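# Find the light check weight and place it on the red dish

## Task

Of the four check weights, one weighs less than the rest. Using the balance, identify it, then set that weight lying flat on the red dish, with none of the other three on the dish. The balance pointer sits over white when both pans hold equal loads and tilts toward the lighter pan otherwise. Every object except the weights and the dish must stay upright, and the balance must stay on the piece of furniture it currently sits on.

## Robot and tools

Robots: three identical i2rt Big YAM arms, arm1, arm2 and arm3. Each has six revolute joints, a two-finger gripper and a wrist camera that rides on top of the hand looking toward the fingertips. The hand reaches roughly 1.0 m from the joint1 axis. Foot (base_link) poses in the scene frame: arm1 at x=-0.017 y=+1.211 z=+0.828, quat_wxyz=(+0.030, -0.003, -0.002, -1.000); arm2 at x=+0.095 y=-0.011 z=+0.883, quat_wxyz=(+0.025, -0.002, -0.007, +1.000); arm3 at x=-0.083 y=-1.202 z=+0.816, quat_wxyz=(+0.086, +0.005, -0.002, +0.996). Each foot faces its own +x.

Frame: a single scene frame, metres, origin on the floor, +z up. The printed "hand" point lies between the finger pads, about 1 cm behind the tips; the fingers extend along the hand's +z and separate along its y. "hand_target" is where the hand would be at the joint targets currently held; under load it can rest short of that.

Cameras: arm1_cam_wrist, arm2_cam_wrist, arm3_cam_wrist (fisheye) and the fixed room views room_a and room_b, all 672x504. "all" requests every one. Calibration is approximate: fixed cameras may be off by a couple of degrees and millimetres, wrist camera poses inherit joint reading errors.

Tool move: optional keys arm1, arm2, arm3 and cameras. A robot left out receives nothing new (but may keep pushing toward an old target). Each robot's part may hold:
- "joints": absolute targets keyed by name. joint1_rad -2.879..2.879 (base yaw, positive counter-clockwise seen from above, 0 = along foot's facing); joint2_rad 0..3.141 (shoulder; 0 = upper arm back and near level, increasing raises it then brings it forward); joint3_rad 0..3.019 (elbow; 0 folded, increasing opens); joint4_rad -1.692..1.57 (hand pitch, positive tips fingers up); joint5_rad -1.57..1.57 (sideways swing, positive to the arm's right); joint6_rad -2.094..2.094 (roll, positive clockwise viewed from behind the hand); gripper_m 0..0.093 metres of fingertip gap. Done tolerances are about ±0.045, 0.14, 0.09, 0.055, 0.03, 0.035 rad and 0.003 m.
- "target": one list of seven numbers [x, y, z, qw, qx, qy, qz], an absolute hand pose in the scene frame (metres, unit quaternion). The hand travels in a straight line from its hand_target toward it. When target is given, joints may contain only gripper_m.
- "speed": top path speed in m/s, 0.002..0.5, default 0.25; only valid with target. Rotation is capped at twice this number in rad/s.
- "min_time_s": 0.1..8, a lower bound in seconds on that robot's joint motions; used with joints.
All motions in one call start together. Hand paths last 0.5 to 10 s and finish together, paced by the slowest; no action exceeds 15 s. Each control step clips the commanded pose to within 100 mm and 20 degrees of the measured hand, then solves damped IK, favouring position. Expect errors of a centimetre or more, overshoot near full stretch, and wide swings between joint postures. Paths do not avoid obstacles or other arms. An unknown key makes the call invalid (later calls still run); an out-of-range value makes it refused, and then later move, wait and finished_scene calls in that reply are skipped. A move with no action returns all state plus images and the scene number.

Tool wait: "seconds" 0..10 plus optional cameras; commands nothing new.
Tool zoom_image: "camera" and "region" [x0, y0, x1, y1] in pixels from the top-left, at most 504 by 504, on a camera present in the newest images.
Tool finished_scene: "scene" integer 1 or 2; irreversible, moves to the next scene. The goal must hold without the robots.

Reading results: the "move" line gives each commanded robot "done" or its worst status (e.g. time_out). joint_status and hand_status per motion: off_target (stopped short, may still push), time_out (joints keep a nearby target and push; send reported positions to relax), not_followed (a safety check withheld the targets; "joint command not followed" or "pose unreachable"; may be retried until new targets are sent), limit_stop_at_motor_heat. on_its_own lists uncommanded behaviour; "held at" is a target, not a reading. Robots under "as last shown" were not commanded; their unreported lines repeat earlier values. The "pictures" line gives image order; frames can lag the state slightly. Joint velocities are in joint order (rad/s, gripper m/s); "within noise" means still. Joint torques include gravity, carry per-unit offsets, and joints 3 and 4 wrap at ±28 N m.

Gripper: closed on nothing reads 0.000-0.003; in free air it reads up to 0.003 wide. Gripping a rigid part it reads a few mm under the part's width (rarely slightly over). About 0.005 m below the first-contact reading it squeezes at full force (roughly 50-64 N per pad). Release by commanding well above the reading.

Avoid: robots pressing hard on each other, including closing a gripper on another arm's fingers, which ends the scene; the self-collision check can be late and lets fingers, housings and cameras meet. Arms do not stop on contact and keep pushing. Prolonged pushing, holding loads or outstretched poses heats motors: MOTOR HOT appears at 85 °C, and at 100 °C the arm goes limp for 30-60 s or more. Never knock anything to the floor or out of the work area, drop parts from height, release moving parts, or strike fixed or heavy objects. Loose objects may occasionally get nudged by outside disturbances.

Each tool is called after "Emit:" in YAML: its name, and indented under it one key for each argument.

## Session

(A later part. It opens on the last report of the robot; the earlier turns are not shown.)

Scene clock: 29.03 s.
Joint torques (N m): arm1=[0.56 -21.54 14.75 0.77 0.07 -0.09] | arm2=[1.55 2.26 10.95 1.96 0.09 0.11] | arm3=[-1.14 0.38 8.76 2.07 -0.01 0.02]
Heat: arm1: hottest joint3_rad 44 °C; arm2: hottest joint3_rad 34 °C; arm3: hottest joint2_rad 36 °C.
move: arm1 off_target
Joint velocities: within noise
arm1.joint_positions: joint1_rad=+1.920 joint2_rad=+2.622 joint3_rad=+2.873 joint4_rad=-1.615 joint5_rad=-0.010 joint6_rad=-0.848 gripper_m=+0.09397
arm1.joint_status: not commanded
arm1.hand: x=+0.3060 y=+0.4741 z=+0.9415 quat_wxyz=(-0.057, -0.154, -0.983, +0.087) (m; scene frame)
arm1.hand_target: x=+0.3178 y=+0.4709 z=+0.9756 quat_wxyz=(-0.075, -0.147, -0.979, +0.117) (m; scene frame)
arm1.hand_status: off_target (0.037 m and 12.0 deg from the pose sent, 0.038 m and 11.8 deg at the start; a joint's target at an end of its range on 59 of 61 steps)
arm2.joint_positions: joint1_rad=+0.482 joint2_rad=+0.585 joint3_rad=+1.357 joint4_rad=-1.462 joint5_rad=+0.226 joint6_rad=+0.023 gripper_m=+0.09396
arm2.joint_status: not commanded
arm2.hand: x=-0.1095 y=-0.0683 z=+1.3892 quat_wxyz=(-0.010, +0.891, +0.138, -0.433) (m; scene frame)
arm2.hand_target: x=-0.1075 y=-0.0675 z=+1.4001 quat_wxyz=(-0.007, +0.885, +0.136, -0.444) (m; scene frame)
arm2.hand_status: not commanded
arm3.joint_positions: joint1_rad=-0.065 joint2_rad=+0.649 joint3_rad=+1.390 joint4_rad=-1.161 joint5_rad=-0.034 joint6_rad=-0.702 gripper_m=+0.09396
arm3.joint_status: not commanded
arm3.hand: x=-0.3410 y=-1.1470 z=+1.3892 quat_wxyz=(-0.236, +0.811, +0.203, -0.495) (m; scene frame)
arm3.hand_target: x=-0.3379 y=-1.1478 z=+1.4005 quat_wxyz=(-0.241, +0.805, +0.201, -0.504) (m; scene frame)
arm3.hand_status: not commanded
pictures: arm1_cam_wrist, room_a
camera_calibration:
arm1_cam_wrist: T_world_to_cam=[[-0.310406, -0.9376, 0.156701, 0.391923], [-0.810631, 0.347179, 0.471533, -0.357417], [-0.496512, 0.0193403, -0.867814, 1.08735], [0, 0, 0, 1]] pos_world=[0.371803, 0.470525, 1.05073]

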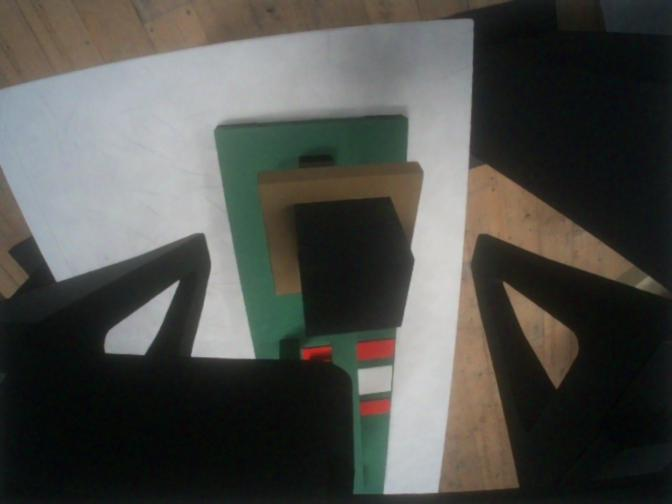

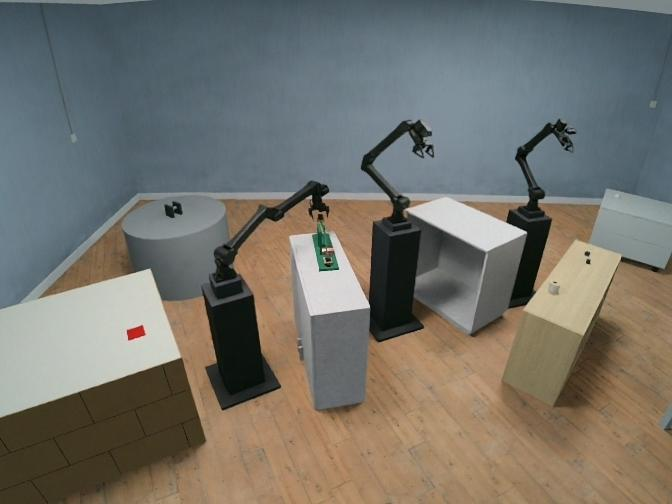

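Emit:
move:
  arm1: {"target": [0.318, 0.470, 1.01, 0, 0.1478, 0.989, 0], "speed": 0.12}

Emit:
move:
  arm1: {"target": [0.319, 0.469, 0.963, 0, 0.1478, 0.989, 0], "speed": 0.08}
  cameras: ["arm1_cam_wrist", "room_a"]

Emit:
zoom_image:
  camera: "room_a"
  region: [290, 180, 350, 240]

Scene clock: 31.27 s.
Joint torques (N m): arm1=[-0.03 -24.18 14.61 0.58 0.08 -0.11] | arm2=[1.55 2.02 10.96 1.94 0.07 0.11] | arm3=[-1.14 0.5 8.79 2.07 -0.02 0.01]
Heat: arm1: hottest joint3_rad 44 °C; arm2: hottest joint3_rad 34 °C; arm3: hottest joint2_rad 36 °C.
move: arm1 off_target
Joint velocities: within noise
arm1.joint_positions: joint1_rad=+1.920 joint2_rad=+2.606 joint3_rad=+2.873 joint4_rad=-1.617 joint5_rad=-0.010 joint6_rad=-0.848 gripper_m=+0.09397
arm1.joint_status: not commanded
arm1.hand: x=+0.3060 y=+0.4744 z=+0.9536 quat_wxyz=(-0.060, -0.154, -0.982, +0.093) (m; scene frame)
arm1.hand_target: x=+0.3163 y=+0.4737 z=+1.0089 quat_wxyz=(-0.084, -0.146, -0.977, +0.132) (m; scene frame)
arm1.hand_status: off_target (0.058 m and 12.8 deg from the pose sent, 0.070 m and 12.0 deg at the start; a joint's target at an end of its range on 53 of 55 steps)
arm2, arm3: as last shown
pictures: none

Scene clock: 33.73 s.
Joint torques (N m): arm1=[0.38 -18.61 14.65 1.11 0.06 -0.08] | arm2=[1.67 2.14 10.97 1.95 0.07 0.09] | arm3=[-1.14 0.5 8.79 2.09 -0.01 0.01]
Heat: arm1: hottest joint3_rad 45 °C; arm2: hottest joint3_rad 35 °C; arm3: hottest joint2_rad 36 °C.
move: arm1 off_target
Joint velocities: within noise
arm1.joint_positions: joint1_rad=+1.920 joint2_rad=+2.607 joint3_rad=+2.873 joint4_rad=-1.624 joint5_rad=-0.010 joint6_rad=-0.848 gripper_m=+0.09397
arm1.joint_status: not commanded
arm1.hand: x=+0.3053 y=+0.4758 z=+0.9530 quat_wxyz=(-0.058, -0.154, -0.982, +0.090) (m; scene frame)
arm1.hand_target: x=+0.3182 y=+0.4712 z=+0.9629 quat_wxyz=(-0.070, -0.147, -0.981, +0.110) (m; scene frame)
arm1.hand_status: off_target (0.018 m and 12.4 deg from the pose sent, 0.017 m and 12.7 deg at the start; a joint's target at an end of its range on 70 of 73 steps)
arm2, arm3: as last shown
pictures: arm1_cam_wrist, room_a
camera_calibration:
arm1_cam_wrist: T_world_to_cam=[[-0.310838, -0.9366, 0.161743, 0.386459], [-0.81191, 0.350126, 0.467134, -0.360868], [-0.494148, 0.0138828, -0.869267, 1.10021], [0, 0, 0, 1]] pos_world=[0.370799, 0.473033, 1.06244]

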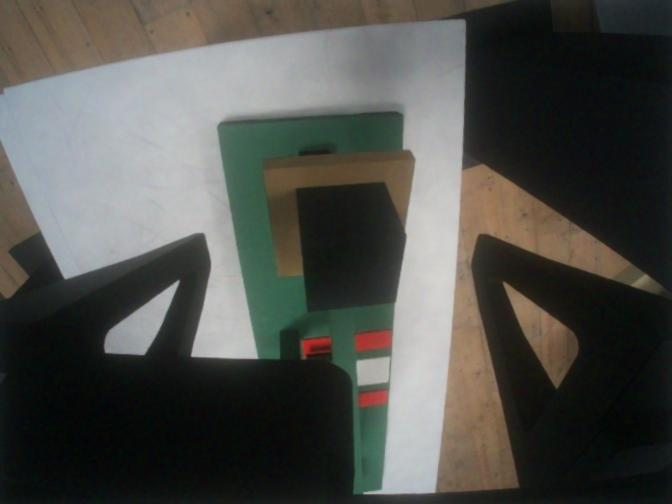

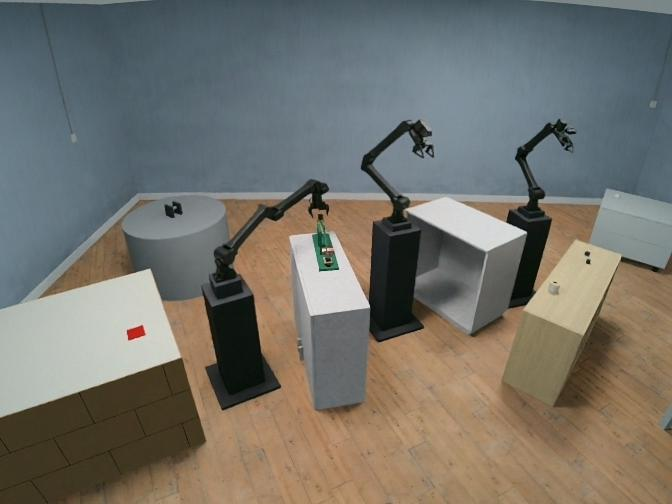

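Scaled by 8.400 from the camera's 672x504 image, which has a finer 960x720 frame.

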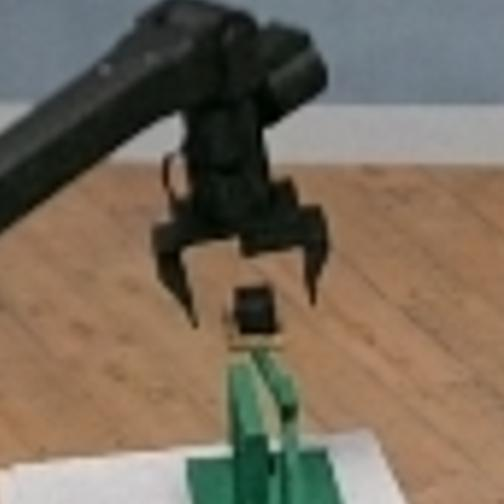

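Emit:
move:
  arm1: {"joints": {"gripper_m": 0.05}}

Emit:
move:
  arm1: {"joints": {"gripper_m": 0.032}}

Emit:
move:
  arm1: {"joints": {"gripper_m": 0.022}}
  cameras: ["arm1_cam_wrist", "room_a"]

Emit:
zoom_image:
  camera: "room_a"
  region: [290, 180, 350, 240]

Scene clock: 34.83 s.
Joint torques (N m): arm1=[0.5 -18.96 14.71 1.07 0.08 -0.08] | arm2=[1.61 2.2 10.97 2 0.07 0.11] | arm3=[-1.2 0.5 8.8 2.06 -0.01 0.01]
Heat: arm1: hottest joint3_rad 45 °C; arm2: hottest joint3_rad 35 °C; arm3: hottest joint2_rad 36 °C.
move: arm1 done
Joint velocities: within noise
arm1.joint_positions: joint1_rad=+1.920 joint2_rad=+2.607 joint3_rad=+2.873 joint4_rad=-1.624 joint5_rad=-0.010 joint6_rad=-0.848 gripper_m=+0.05017
arm1.joint_status: all done
arm1.hand: x=+0.3053 y=+0.4758 z=+0.9527 quat_wxyz=(-0.058, -0.154, -0.982, +0.090) (m; scene frame)
arm1.hand_target: x=+0.3182 y=+0.4712 z=+0.9627 quat_wxyz=(-0.070, -0.147, -0.981, +0.110) (m; scene frame)
arm1.hand_status: not commanded
arm2, arm3: as last shown
pictures: none

Scene clock: 35.40 s.
Joint torques (N m): arm1=[0.62 -19.19 14.64 1.03 -0.01 -0.09] | arm2=[1.55 2.14 10.95 1.92 0.08 0.11] | arm3=[-1.08 0.44 8.79 2.09 0 0.01]
Heat: arm1: hottest joint3_rad 46 °C; arm2: hottest joint3_rad 35 °C; arm3: hottest joint2_rad 36 °C.
move: arm1 done
Joint velocities: within noise
arm1.joint_positions: joint1_rad=+1.920 joint2_rad=+2.607 joint3_rad=+2.873 joint4_rad=-1.623 joint5_rad=-0.008 joint6_rad=-0.848 gripper_m=+0.03236
arm1.joint_status: all done
arm1.hand: x=+0.3051 y=+0.4756 z=+0.9527 quat_wxyz=(-0.058, -0.154, -0.982, +0.091) (m; scene frame)
arm1.hand_target: x=+0.3182 y=+0.4712 z=+0.9627 quat_wxyz=(-0.070, -0.147, -0.981, +0.110) (m; scene frame)
arm1.hand_status: not commanded
arm2, arm3: as last shown
pictures: none

Scene clock: 35.83 s.
Joint torques (N m): arm1=[0.44 -18.96 14.74 1.1 -0.02 -0.11] | arm2=[1.67 2.26 11.02 1.92 0.09 0.11] | arm3=[-1.14 0.44 8.77 2.07 0 0.01]
Heat: arm1: hottest joint3_rad 46 °C; arm2: hottest joint3_rad 35 °C; arm3: hottest joint2_rad 36 °C.
move: arm1 off_target
Joint velocities: within noise
arm1.joint_positions: joint1_rad=+1.920 joint2_rad=+2.607 joint3_rad=+2.873 joint4_rad=-1.623 joint5_rad=-0.008 joint6_rad=-0.848 gripper_m=+0.03086
arm1.joint_status: gripper_m off_target (ended at +0.03088, target +0.02200)
arm1.hand: x=+0.3051 y=+0.4756 z=+0.9527 quat_wxyz=(-0.058, -0.154, -0.982, +0.091) (m; scene frame)
arm1.hand_target: x=+0.3182 y=+0.4712 z=+0.9627 quat_wxyz=(-0.070, -0.147, -0.981, +0.110) (m; scene frame)
arm1.hand_status: not commanded
arm2, arm3: as last shown
pictures: arm1_cam_wrist, room_a
camera_calibration:
arm1_cam_wrist: T_world_to_cam=[[-0.310851, -0.936383, 0.162969, 0.38489], [-0.811002, 0.350725, 0.468261, -0.362553], [-0.495629, 0.0133911, -0.868431, 1.09979], [0, 0, 0, 1]] pos_world=[0.370701, 0.472833, 1.06214]

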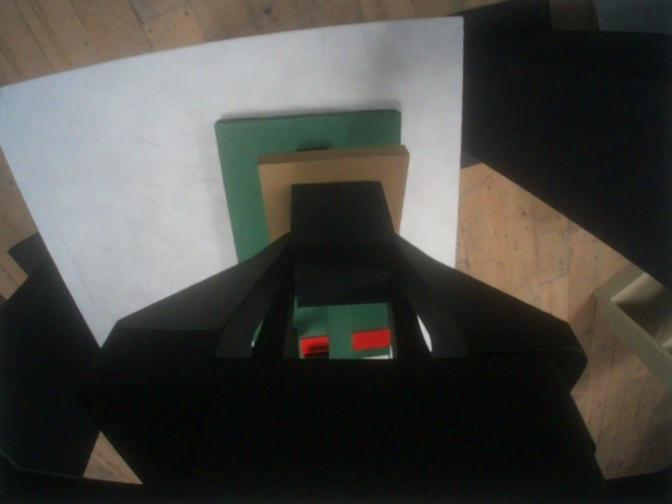

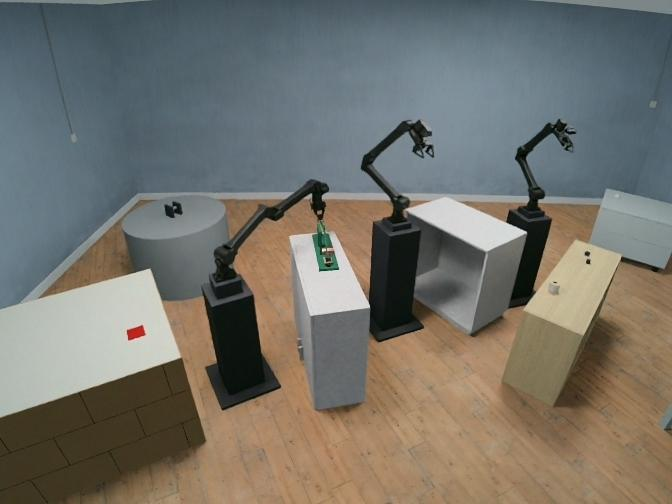

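Scaled by 8.400 from the camera's 672x504 image, which has a finer 960x720 frame.

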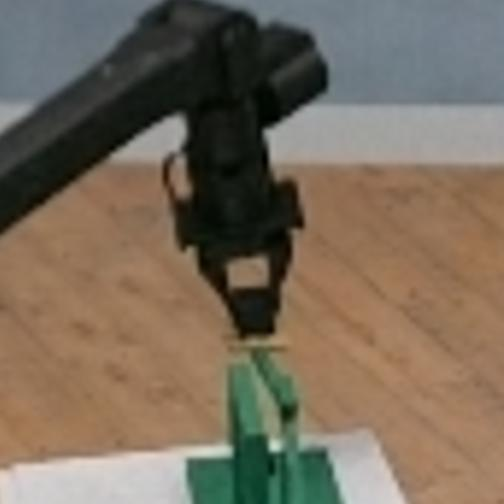

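Emit:
move:
  arm1: {"target": [0.312, 0.485, 1.04, -0.060, 0.147, 0.98, 0.1], "speed": 0.15}
  cameras: ["room_a"]

Emit:
zoom_image:
  camera: "room_a"
  region: [270, 160, 370, 280]

Scene clock: 38.40 s.
Joint torques (N m): arm1=[0.67 -23.71 14.65 0.44 -0.08 -0.07] | arm2=[1.61 2.08 10.97 1.88 0.07 0.11] | arm3=[-1.26 0.44 8.77 2.11 -0.01 0.01]
Heat: arm1: hottest joint3_rad 46 °C; arm2: hottest joint3_rad 35 °C; arm3: hottest joint2_rad 36 °C.
move: arm1 off_target
Joint velocities: within noise
arm1.joint_positions: joint1_rad=+1.920 joint2_rad=+2.569 joint3_rad=+2.873 joint4_rad=-1.675 joint5_rad=-0.010 joint6_rad=-0.848 gripper_m=+0.03086
arm1.joint_status: not commanded
arm1.hand: x=+0.3009 y=+0.4876 z=+0.9794 quat_wxyz=(-0.055, -0.154, -0.983, +0.084) (m; scene frame)
arm1.hand_target: x=+0.3101 y=+0.4889 z=+1.0385 quat_wxyz=(-0.083, -0.148, -0.978, +0.124) (m; scene frame)
arm1.hand_status: off_target (0.062 m and 25.0 deg from the pose sent, 0.088 m and 25.8 deg at the start; pose on its path clipped on 27 of 71 steps; a joint's target at an end of its range on 69 of 71 steps)
arm2, arm3: as last shown
pictures: room_a

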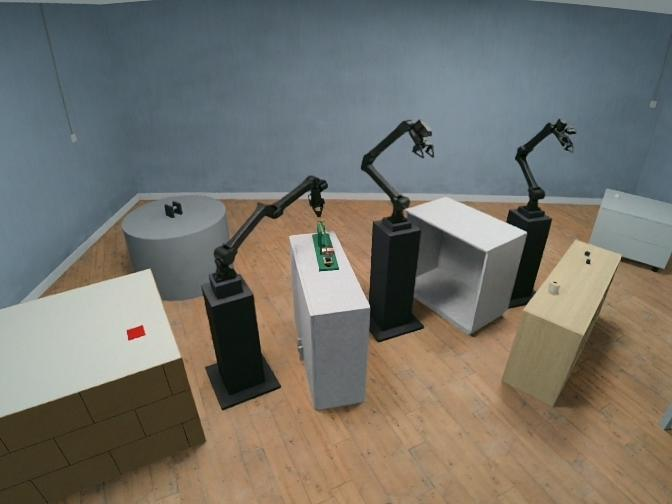

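Scaled by 4.200 from the camera's 672x504 image, which has a finer 960x720 frame.

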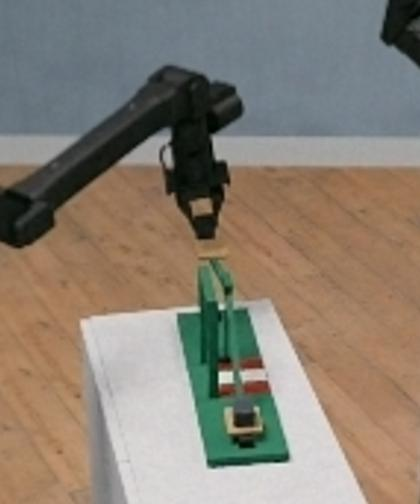

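Emit:
move:
  arm1: {"joints": {"joint2_rad": 2.25, "joint3_rad": 2.7, "joint4_rad": -1.6}, "min_time_s": 1.5}

Emit:
move:
  arm1: {"joints": {"joint1_rad": -1.3, "joint2_rad": 1.55, "joint3_rad": 1.372, "joint4_rad": -1.25, "joint6_rad": 0, "joint5_rad": 0}, "min_time_s": 4}
  cameras: ["arm1_cam_wrist", "room_a", "room_b"]

Emit:
zoom_image:
  camera: "room_b"
  region: [430, 80, 670, 320]

Scene clock: 41.50 s.
Joint torques (N m): arm1=[0.32 -21.01 11.1 1.58 -0.1 -0.06] | arm2=[1.79 2.08 10.96 1.96 0.08 0.12] | arm3=[-1.14 0.32 8.8 2.1 -0.01 0.01]
Heat: arm1: hottest joint3_rad 47 °C; arm2: hottest joint3_rad 35 °C; arm3: hottest joint2_rad 36 °C.
move: arm1 done
Joint velocities: within noise
arm1.joint_positions: joint1_rad=+1.920 joint2_rad=+2.289 joint3_rad=+2.687 joint4_rad=-1.616 joint5_rad=-0.010 joint6_rad=-0.848 gripper_m=+0.03086
arm1.joint_status: all done
arm1.hand: x=+0.2895 y=+0.5165 z=+1.1160 quat_wxyz=(-0.096, -0.151, -0.973, +0.148) (m; scene frame)
arm1.hand_target: x=+0.2963 y=+0.5220 z=+1.1520 quat_wxyz=(-0.116, -0.146, -0.967, +0.175) (m; scene frame)
arm1.hand_status: not commanded
arm2, arm3: as last shown
pictures: none

Scene clock: 46.13 s.
Joint torques (N m): arm1=[0.44 -13.68 10.69 1.09 0.03 0.07] | arm2=[1.49 2.2 10.93 1.88 0.09 0.1] | arm3=[-1.2 0.44 8.79 2.09 -0.01 0.02]
Heat: arm1: hottest joint3_rad 47 °C; arm2: hottest joint3_rad 36 °C; arm3: hottest joint3_rad 37 °C.
move: arm1 done
Joint velocities: within noise
arm1.joint_positions: joint1_rad=-1.303 joint2_rad=+1.584 joint3_rad=+1.361 joint4_rad=-1.261 joint5_rad=+0.001 joint6_rad=-0.015 gripper_m=+0.03087
arm1.joint_status: all done
arm1.hand: x=-0.1729 y=+1.6748 z=+1.0037 quat_wxyz=(+0.022, -0.817, +0.575, +0.036) (m; scene frame)
arm1.hand_target: x=-0.1754 y=+1.6788 z=+1.0245 quat_wxyz=(+0.038, -0.812, +0.580, +0.059) (m; scene frame)
arm1.hand_status: not commanded
arm2.joint_positions: joint1_rad=+0.482 joint2_rad=+0.585 joint3_rad=+1.357 joint4_rad=-1.462 joint5_rad=+0.226 joint6_rad=+0.023 gripper_m=+0.09396
arm2.joint_status: not commanded
arm2.hand: x=-0.1095 y=-0.0683 z=+1.3892 quat_wxyz=(-0.010, +0.891, +0.138, -0.433) (m; scene frame)
arm2.hand_target: x=-0.1075 y=-0.0675 z=+1.4001 quat_wxyz=(-0.007, +0.885, +0.136, -0.444) (m; scene frame)
arm2.hand_status: not commanded
arm3.joint_positions: joint1_rad=-0.065 joint2_rad=+0.649 joint3_rad=+1.390 joint4_rad=-1.161 joint5_rad=-0.034 joint6_rad=-0.702 gripper_m=+0.09396
arm3.joint_status: not commanded
arm3.hand: x=-0.3410 y=-1.1470 z=+1.3892 quat_wxyz=(-0.236, +0.811, +0.203, -0.495) (m; scene frame)
arm3.hand_target: x=-0.3379 y=-1.1478 z=+1.4005 quat_wxyz=(-0.241, +0.805, +0.201, -0.504) (m; scene frame)
arm3.hand_status: not commanded
pictures: arm1_cam_wrist, room_a, room_b
camera_calibration:
arm1_cam_wrist: T_world_to_cam=[[0.940787, 0.33898, -0.00359233, -0.401561], [0.290102, -0.799558, 0.525878, 0.864469], [0.17539, -0.495781, -0.850552, 1.842], [0, 0, 0, 1]] pos_world=[-0.196069, 1.74054, 1.11067]

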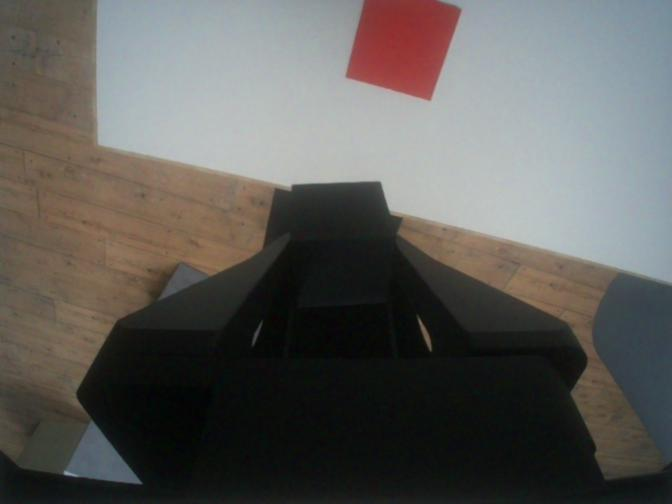

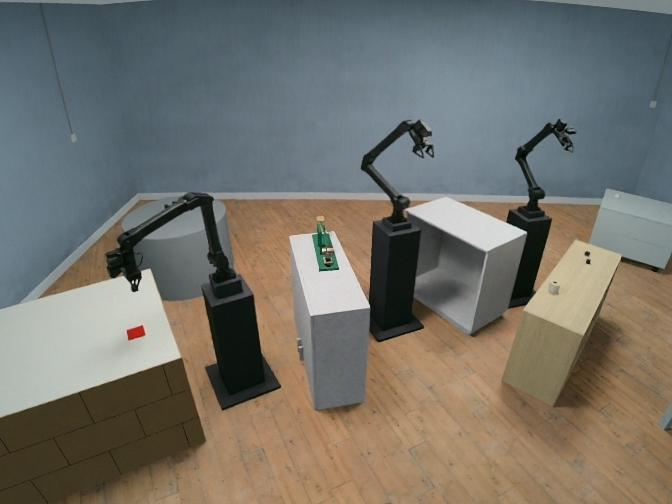

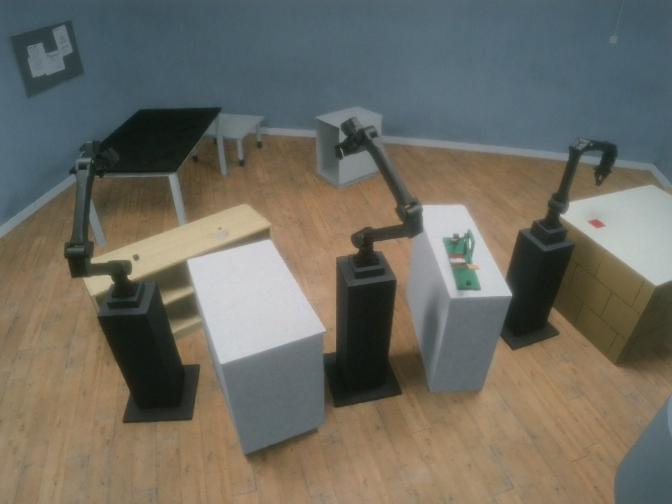

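Scaled by 2.100 from the camera's 672x504 image, which has a finer 960x720 frame.

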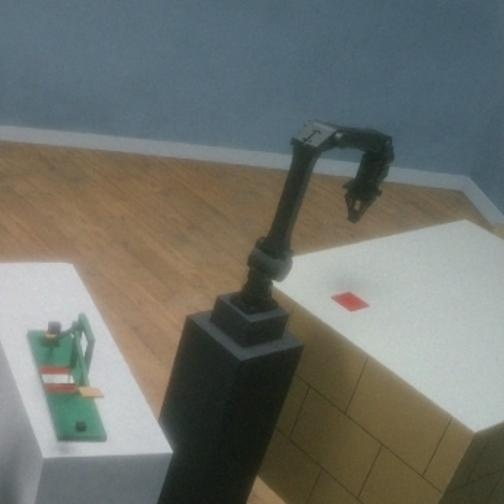

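Emit:
zoom_image:
  camera: "arm1_cam_wrist"
  region: [250, 160, 430, 340]

Emit:
zoom_image:
  camera: "room_a"
  region: [90, 230, 180, 320]

Emit:
zoom_image:
  camera: "room_b"
  region: [570, 140, 630, 200]

Scaled by 2.800 from the camera's 672x504 image, which has a finer 960x720 frame.

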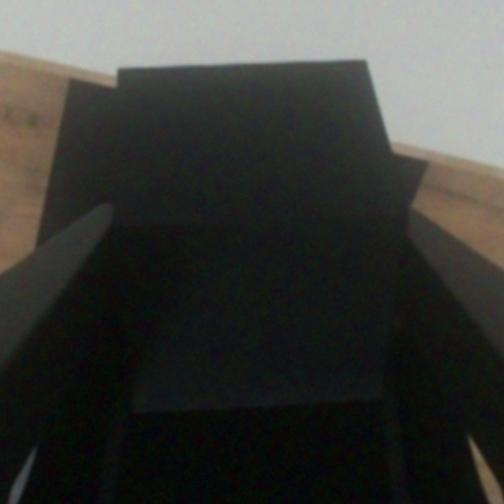

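Scaled by 5.600 from the camera's 672x504 image, which has a finer 960x720 frame.

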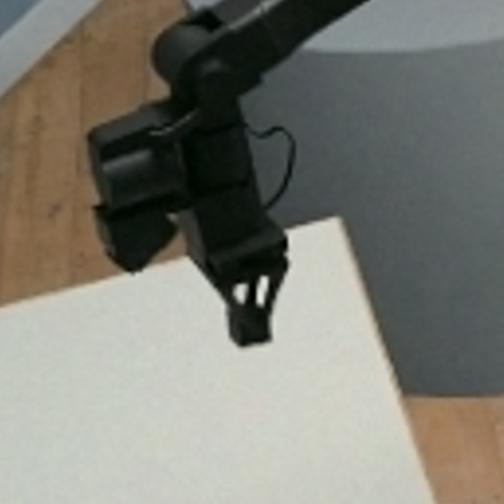

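Scaled by 8.400 from the camera's 672x504 image, which has a finer 960x720 frame.

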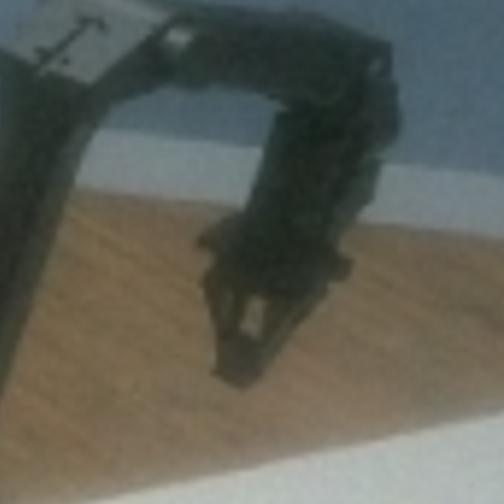

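Emit:
move:
  arm1: {"target": [-0.135, 1.752, 0.83, 0.0478, -0.741, 0.667, 0.0531], "speed": 0.2}
  cameras: ["arm1_cam_wrist", "room_a", "room_b"]

Emit:
zoom_image:
  camera: "room_a"
  region: [90, 270, 180, 360]

Emit:
zoom_image:
  camera: "room_b"
  region: [570, 170, 630, 230]

Scene clock: 52.63 s.
Joint torques (N m): arm1=[-0.91 -13.22 9.91 1.11 0.15 0.02] | arm2=[1.61 2.2 11.02 1.98 0.08 0.11] | arm3=[-1.2 0.5 8.77 2.07 0 0.01]
Heat: arm1: hottest joint3_rad 46 °C; arm2: hottest joint3_rad 37 °C; arm3: hottest joint3_rad 37 °C.
move: arm1 off_target
Joint velocities: within noise
arm1.joint_positions: joint1_rad=-1.397 joint2_rad=+1.890 joint3_rad=+1.253 joint4_rad=-0.824 joint5_rad=+0.022 joint6_rad=+0.102 gripper_m=+0.03087
arm1.joint_status: not commanded
arm1.hand: x=-0.1381 y=+1.7368 z=+0.8216 quat_wxyz=(+0.037, -0.751, +0.658, +0.039) (m; scene frame)
arm1.hand_target: x=-0.1348 y=+1.7517 z=+0.8304 quat_wxyz=(+0.048, -0.741, +0.667, +0.053) (m; scene frame)
arm1.hand_status: off_target (0.018 m and 2.5 deg from the pose sent, 0.194 m and 14.1 deg at the start)
arm2, arm3: as last shown
pictures: arm1_cam_wrist, room_a, room_b
camera_calibration:
arm1_cam_wrist: T_world_to_cam=[[0.991133, 0.132764, 0.00547655, -0.0981912], [0.111797, -0.855465, 0.505649, 1.08873], [0.071817, -0.500553, -0.862722, 1.71572], [0, 0, 0, 1]] pos_world=[-0.147614, 1.80322, 0.930206]

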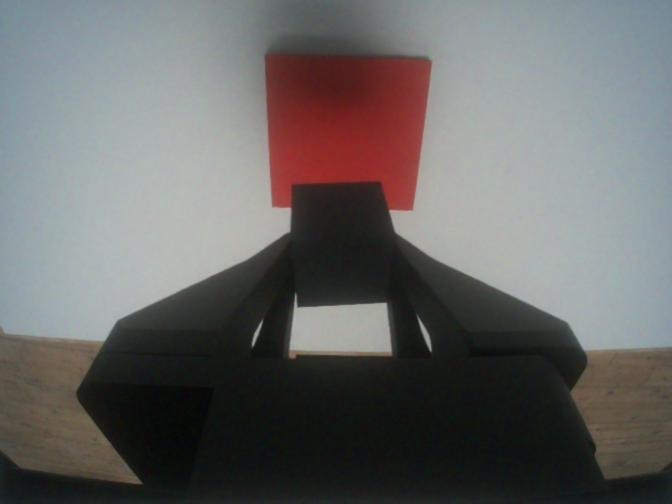

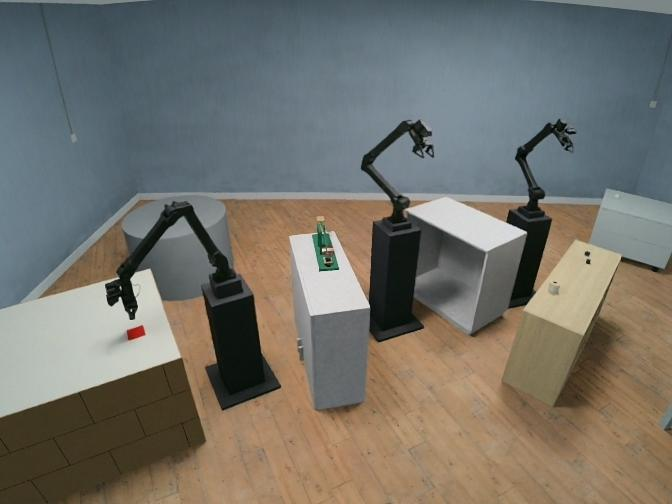

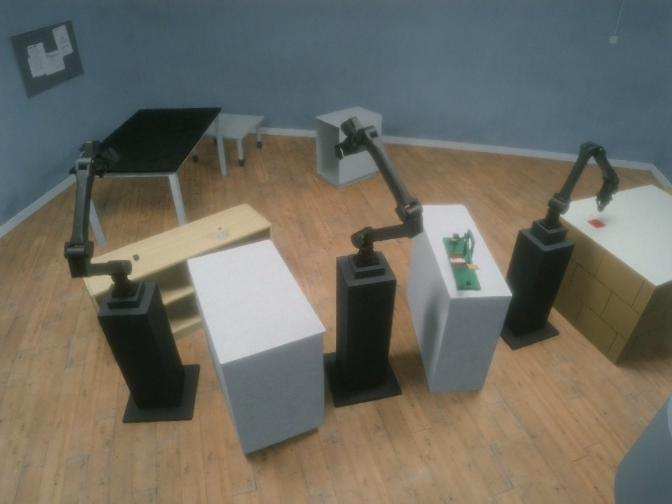

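Scaled by 5.600 from the camera's 672x504 image, which has a finer 960x720 frame.

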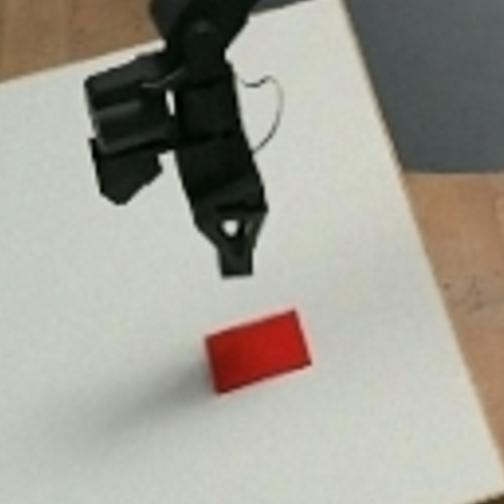

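Scaled by 8.400 from the camera's 672x504 image, which has a finer 960x720 frame.

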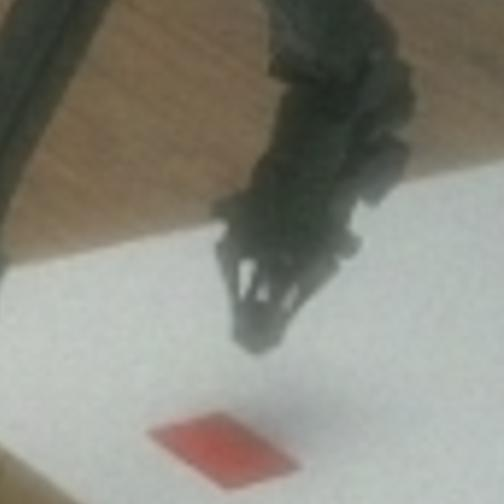

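Emit:
move:
  arm1: {"target": [-0.134, 1.762, 0.78, 0.0578, -0.732, 0.675, 0.0671], "speed": 0.1}
  cameras: ["arm1_cam_wrist", "room_a", "room_b"]

Emit:
zoom_image:
  camera: "room_a"
  region: [100, 290, 160, 350]

Emit:
zoom_image:
  camera: "room_b"
  region: [570, 180, 630, 240]

Scene clock: 54.87 s.
Joint torques (N m): arm1=[-1.38 -13.27 8.66 1.11 0.15 0.06] | arm2=[1.49 2.02 10.96 1.98 0.08 0.1] | arm3=[-1.2 0.44 8.8 2.06 -0.01 0.01]
Heat: arm1: hottest joint3_rad 46 °C; arm2: hottest joint3_rad 37 °C; arm3: hottest joint3_rad 37 °C.
move: arm1 off_target
Joint velocities: within noise
arm1.joint_positions: joint1_rad=-1.400 joint2_rad=+1.974 joint3_rad=+1.235 joint4_rad=-0.676 joint5_rad=+0.023 joint6_rad=+0.119 gripper_m=+0.03087
arm1.joint_status: not commanded
arm1.hand: x=-0.1399 y=+1.7509 z=+0.7763 quat_wxyz=(+0.050, -0.743, +0.665, +0.058) (m; scene frame)
arm1.hand_target: x=-0.1338 y=+1.7618 z=+0.7801 quat_wxyz=(+0.058, -0.732, +0.675, +0.067) (m; scene frame)
arm1.hand_status: off_target (0.013 m and 2.2 deg from the pose sent, 0.049 m and 5.0 deg at the start)
arm2, arm3: as last shown
pictures: arm1_cam_wrist, room_a, room_b
camera_calibration:
arm1_cam_wrist: T_world_to_cam=[[0.993722, 0.111874, -0.000721358, -0.0562957], [0.0993279, -0.879278, 0.465838, 1.19476], [0.0514808, -0.462985, -0.88487, 1.63232], [0, 0, 0, 1]] pos_world=[-0.146764, 1.81257, 0.887785]

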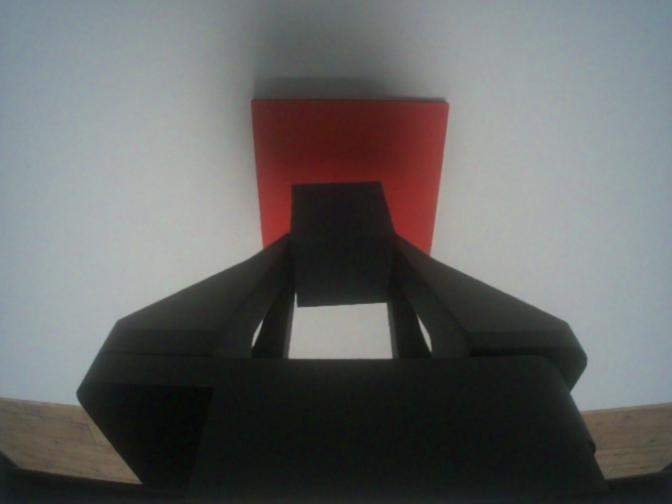

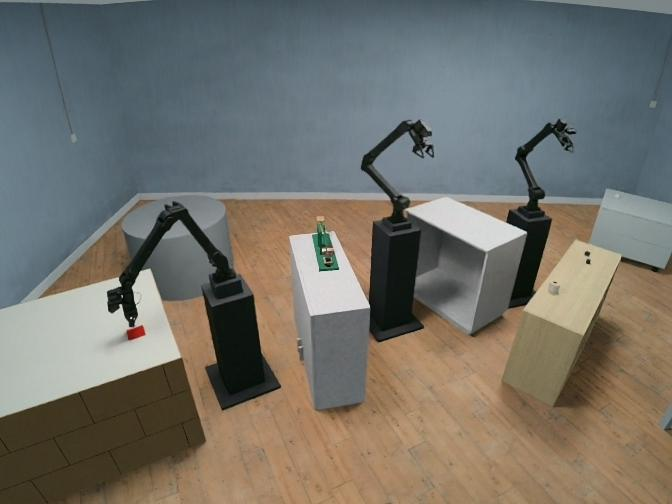

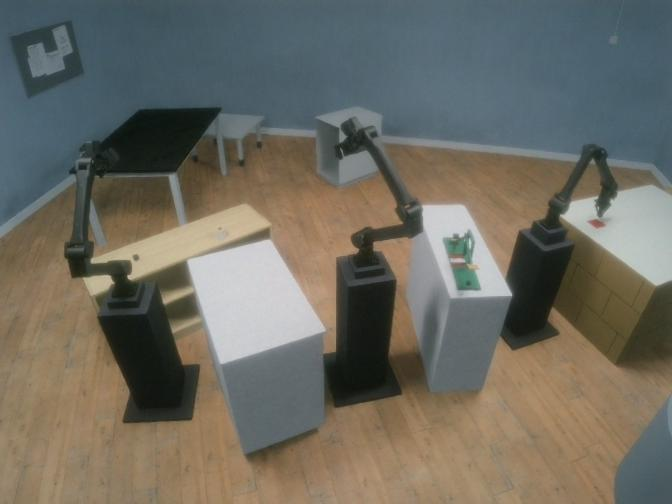

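Scaled by 8.400 from the camera's 672x504 image, which has a finer 960x720 frame.

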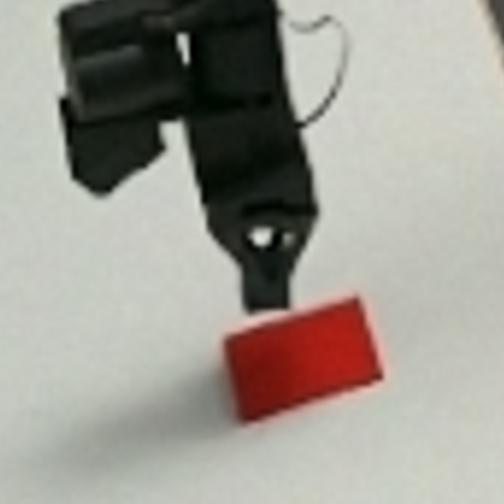

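Scaled by 8.400 from the camera's 672x504 image, which has a finer 960x720 frame.

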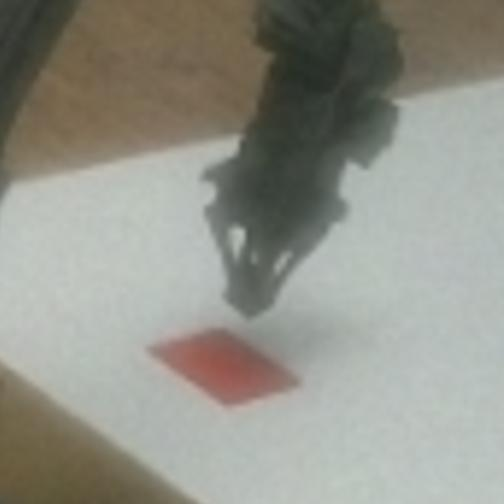

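Emit:
move:
  arm1: {"target": [-0.133, 1.759, 0.746, 0.0578, -0.732, 0.675, 0.0650], "speed": 0.06}
  cameras: ["room_a", "room_b"]

Emit:
zoom_image:
  camera: "room_a"
  region: [110, 300, 160, 350]

Emit:
zoom_image:
  camera: "room_b"
  region: [575, 190, 625, 240]

Scene clock: 57.40 s.
Joint torques (N m): arm1=[-1.08 -13.39 7.71 1.16 0.18 0.03] | arm2=[1.55 2.2 10.99 1.95 0.07 0.11] | arm3=[-1.08 0.5 8.8 2.04 0 0.01]
Heat: arm1: hottest joint3_rad 46 °C; arm2: hottest joint3_rad 37 °C; arm3: hottest joint3_rad 37 °C.
move: arm1 off_target
Joint velocities: within noise
arm1.joint_positions: joint1_rad=-1.400 joint2_rad=+2.028 joint3_rad=+1.218 joint4_rad=-0.603 joint5_rad=+0.025 joint6_rad=+0.119 gripper_m=+0.03087
arm1.joint_status: not commanded
arm1.hand: x=-0.1394 y=+1.7497 z=+0.7450 quat_wxyz=(+0.051, -0.743, +0.665, +0.058) (m; scene frame)
arm1.hand_target: x=-0.1329 y=+1.7588 z=+0.7462 quat_wxyz=(+0.058, -0.732, +0.675, +0.065) (m; scene frame)
arm1.hand_status: off_target (0.011 m and 2.0 deg from the pose sent, 0.032 m and 2.1 deg at the start)
arm2, arm3: as last shown
pictures: room_a, room_b

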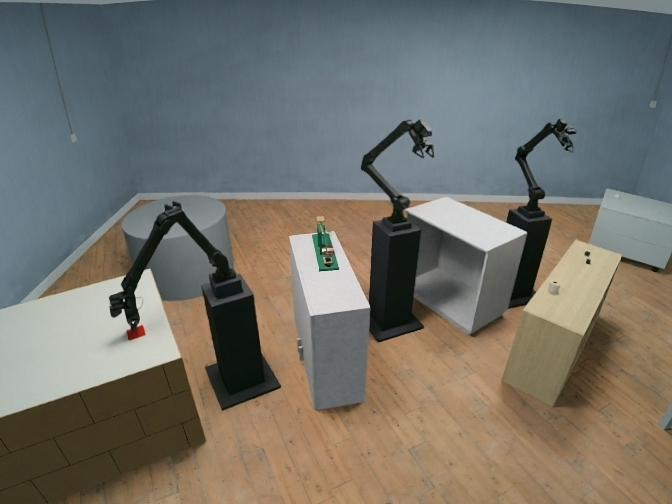

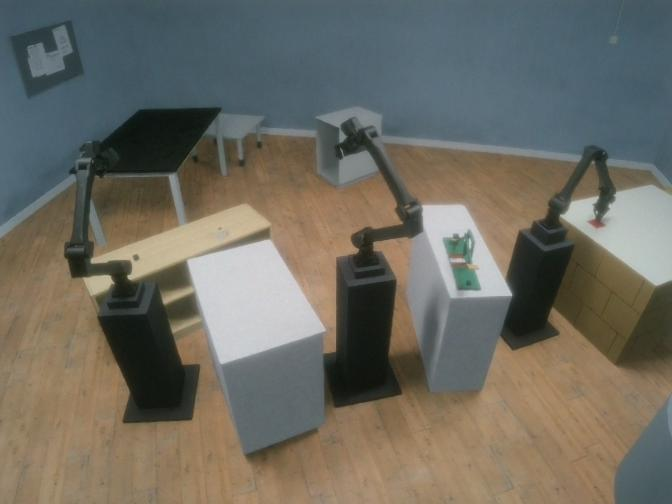

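Scaled by 10.080 from the camera's 672x504 image, which has a finer 960x720 frame.

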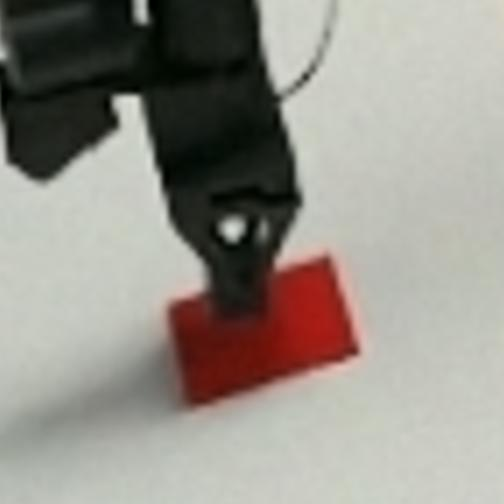

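Scaled by 10.080 from the camera's 672x504 image, which has a finer 960x720 frame.

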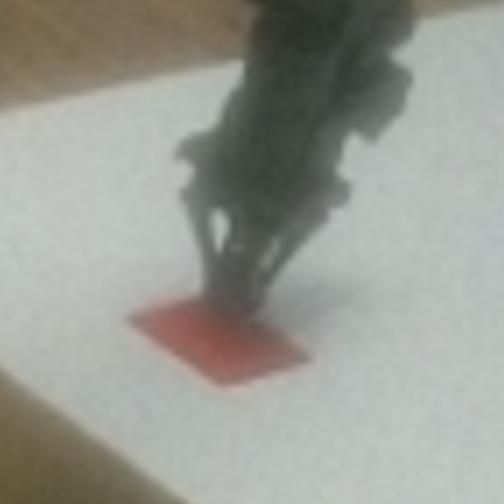

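Emit:
move:
  arm1: {"target": [-0.132, 1.755, 0.731, 0.0578, -0.732, 0.675, 0.0650], "speed": 0.04}
  cameras: ["room_a", "room_b", "arm1_cam_wrist"]

Emit:
zoom_image:
  camera: "room_a"
  region: [110, 300, 160, 350]

Emit:
zoom_image:
  camera: "room_b"
  region: [575, 190, 625, 240]

Scene clock: 58.73 s.
Joint torques (N m): arm1=[-1.32 -12.75 7.6 1.21 0.15 0.03] | arm2=[1.55 2.26 11.02 2 0.09 0.11] | arm3=[-1.2 0.32 8.81 2.06 -0.01 0.02]
Heat: arm1: hottest joint3_rad 46 °C; arm2: hottest joint3_rad 37 °C; arm3: hottest joint3_rad 38 °C.
move: arm1 off_target
Joint velocities: within noise
arm1.joint_positions: joint1_rad=-1.400 joint2_rad=+2.048 joint3_rad=+1.204 joint4_rad=-0.564 joint5_rad=+0.025 joint6_rad=+0.119 gripper_m=+0.03087
arm1.joint_status: not commanded
arm1.hand: x=-0.1389 y=+1.7471 z=+0.7317 quat_wxyz=(+0.052, -0.742, +0.665, +0.060) (m; scene frame)
arm1.hand_target: x=-0.1320 y=+1.7549 z=+0.7312 quat_wxyz=(+0.058, -0.732, +0.675, +0.065) (m; scene frame)
arm1.hand_status: off_target (0.011 m and 1.8 deg from the pose sent, 0.017 m and 2.0 deg at the start)
arm2, arm3: as last shown
pictures: arm1_cam_wrist, room_a, room_b
camera_calibration:
arm1_cam_wrist: T_world_to_cam=[[0.993761, 0.111528, 0.000849596, -0.0574117], [0.0986294, -0.882332, 0.460177, 1.22149], [0.0520724, -0.457223, -0.887827, 1.58325], [0, 0, 0, 1]] pos_world=[-0.145865, 1.80806, 0.843595]

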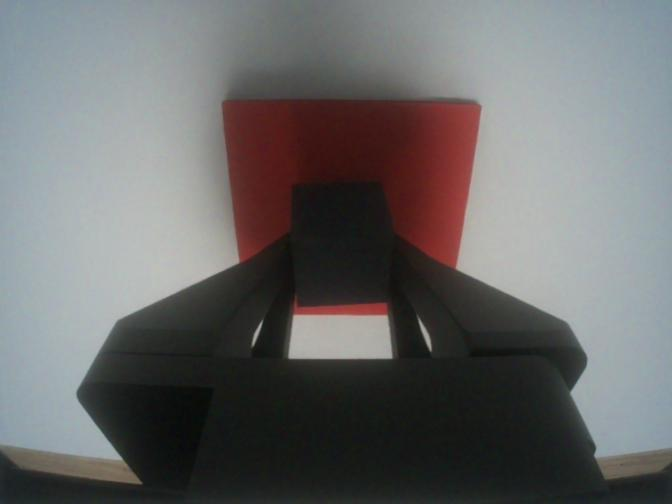

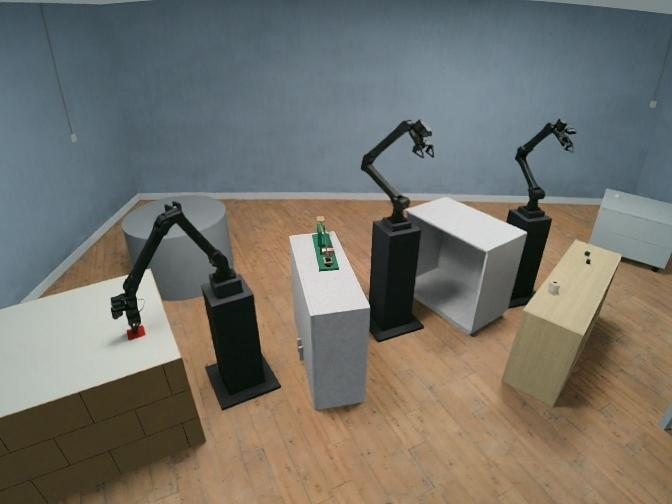

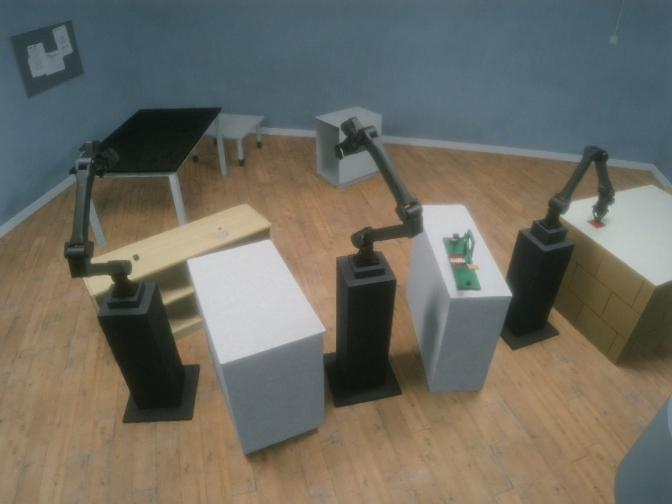

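Scaled by 10.080 from the camera's 672x504 image, which has a finer 960x720 frame.

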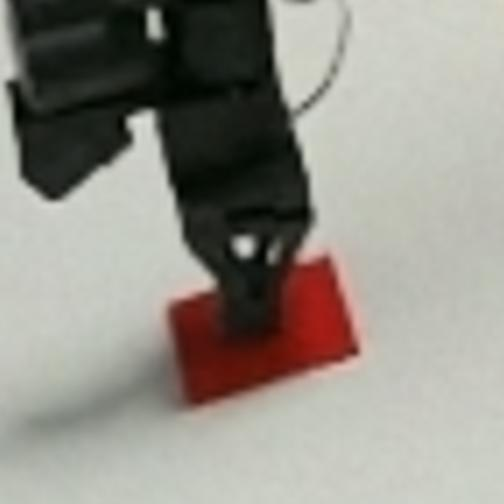

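Scaled by 10.080 from the camera's 672x504 image, which has a finer 960x720 frame.

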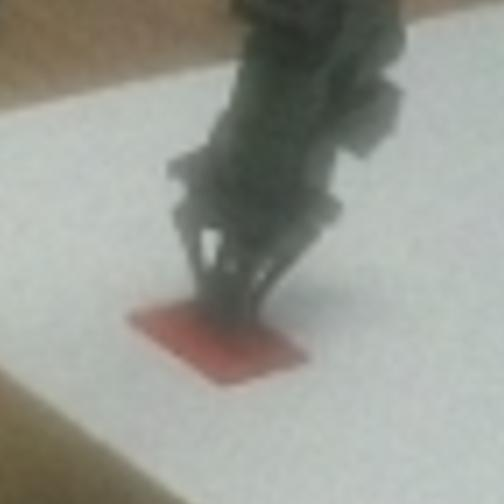

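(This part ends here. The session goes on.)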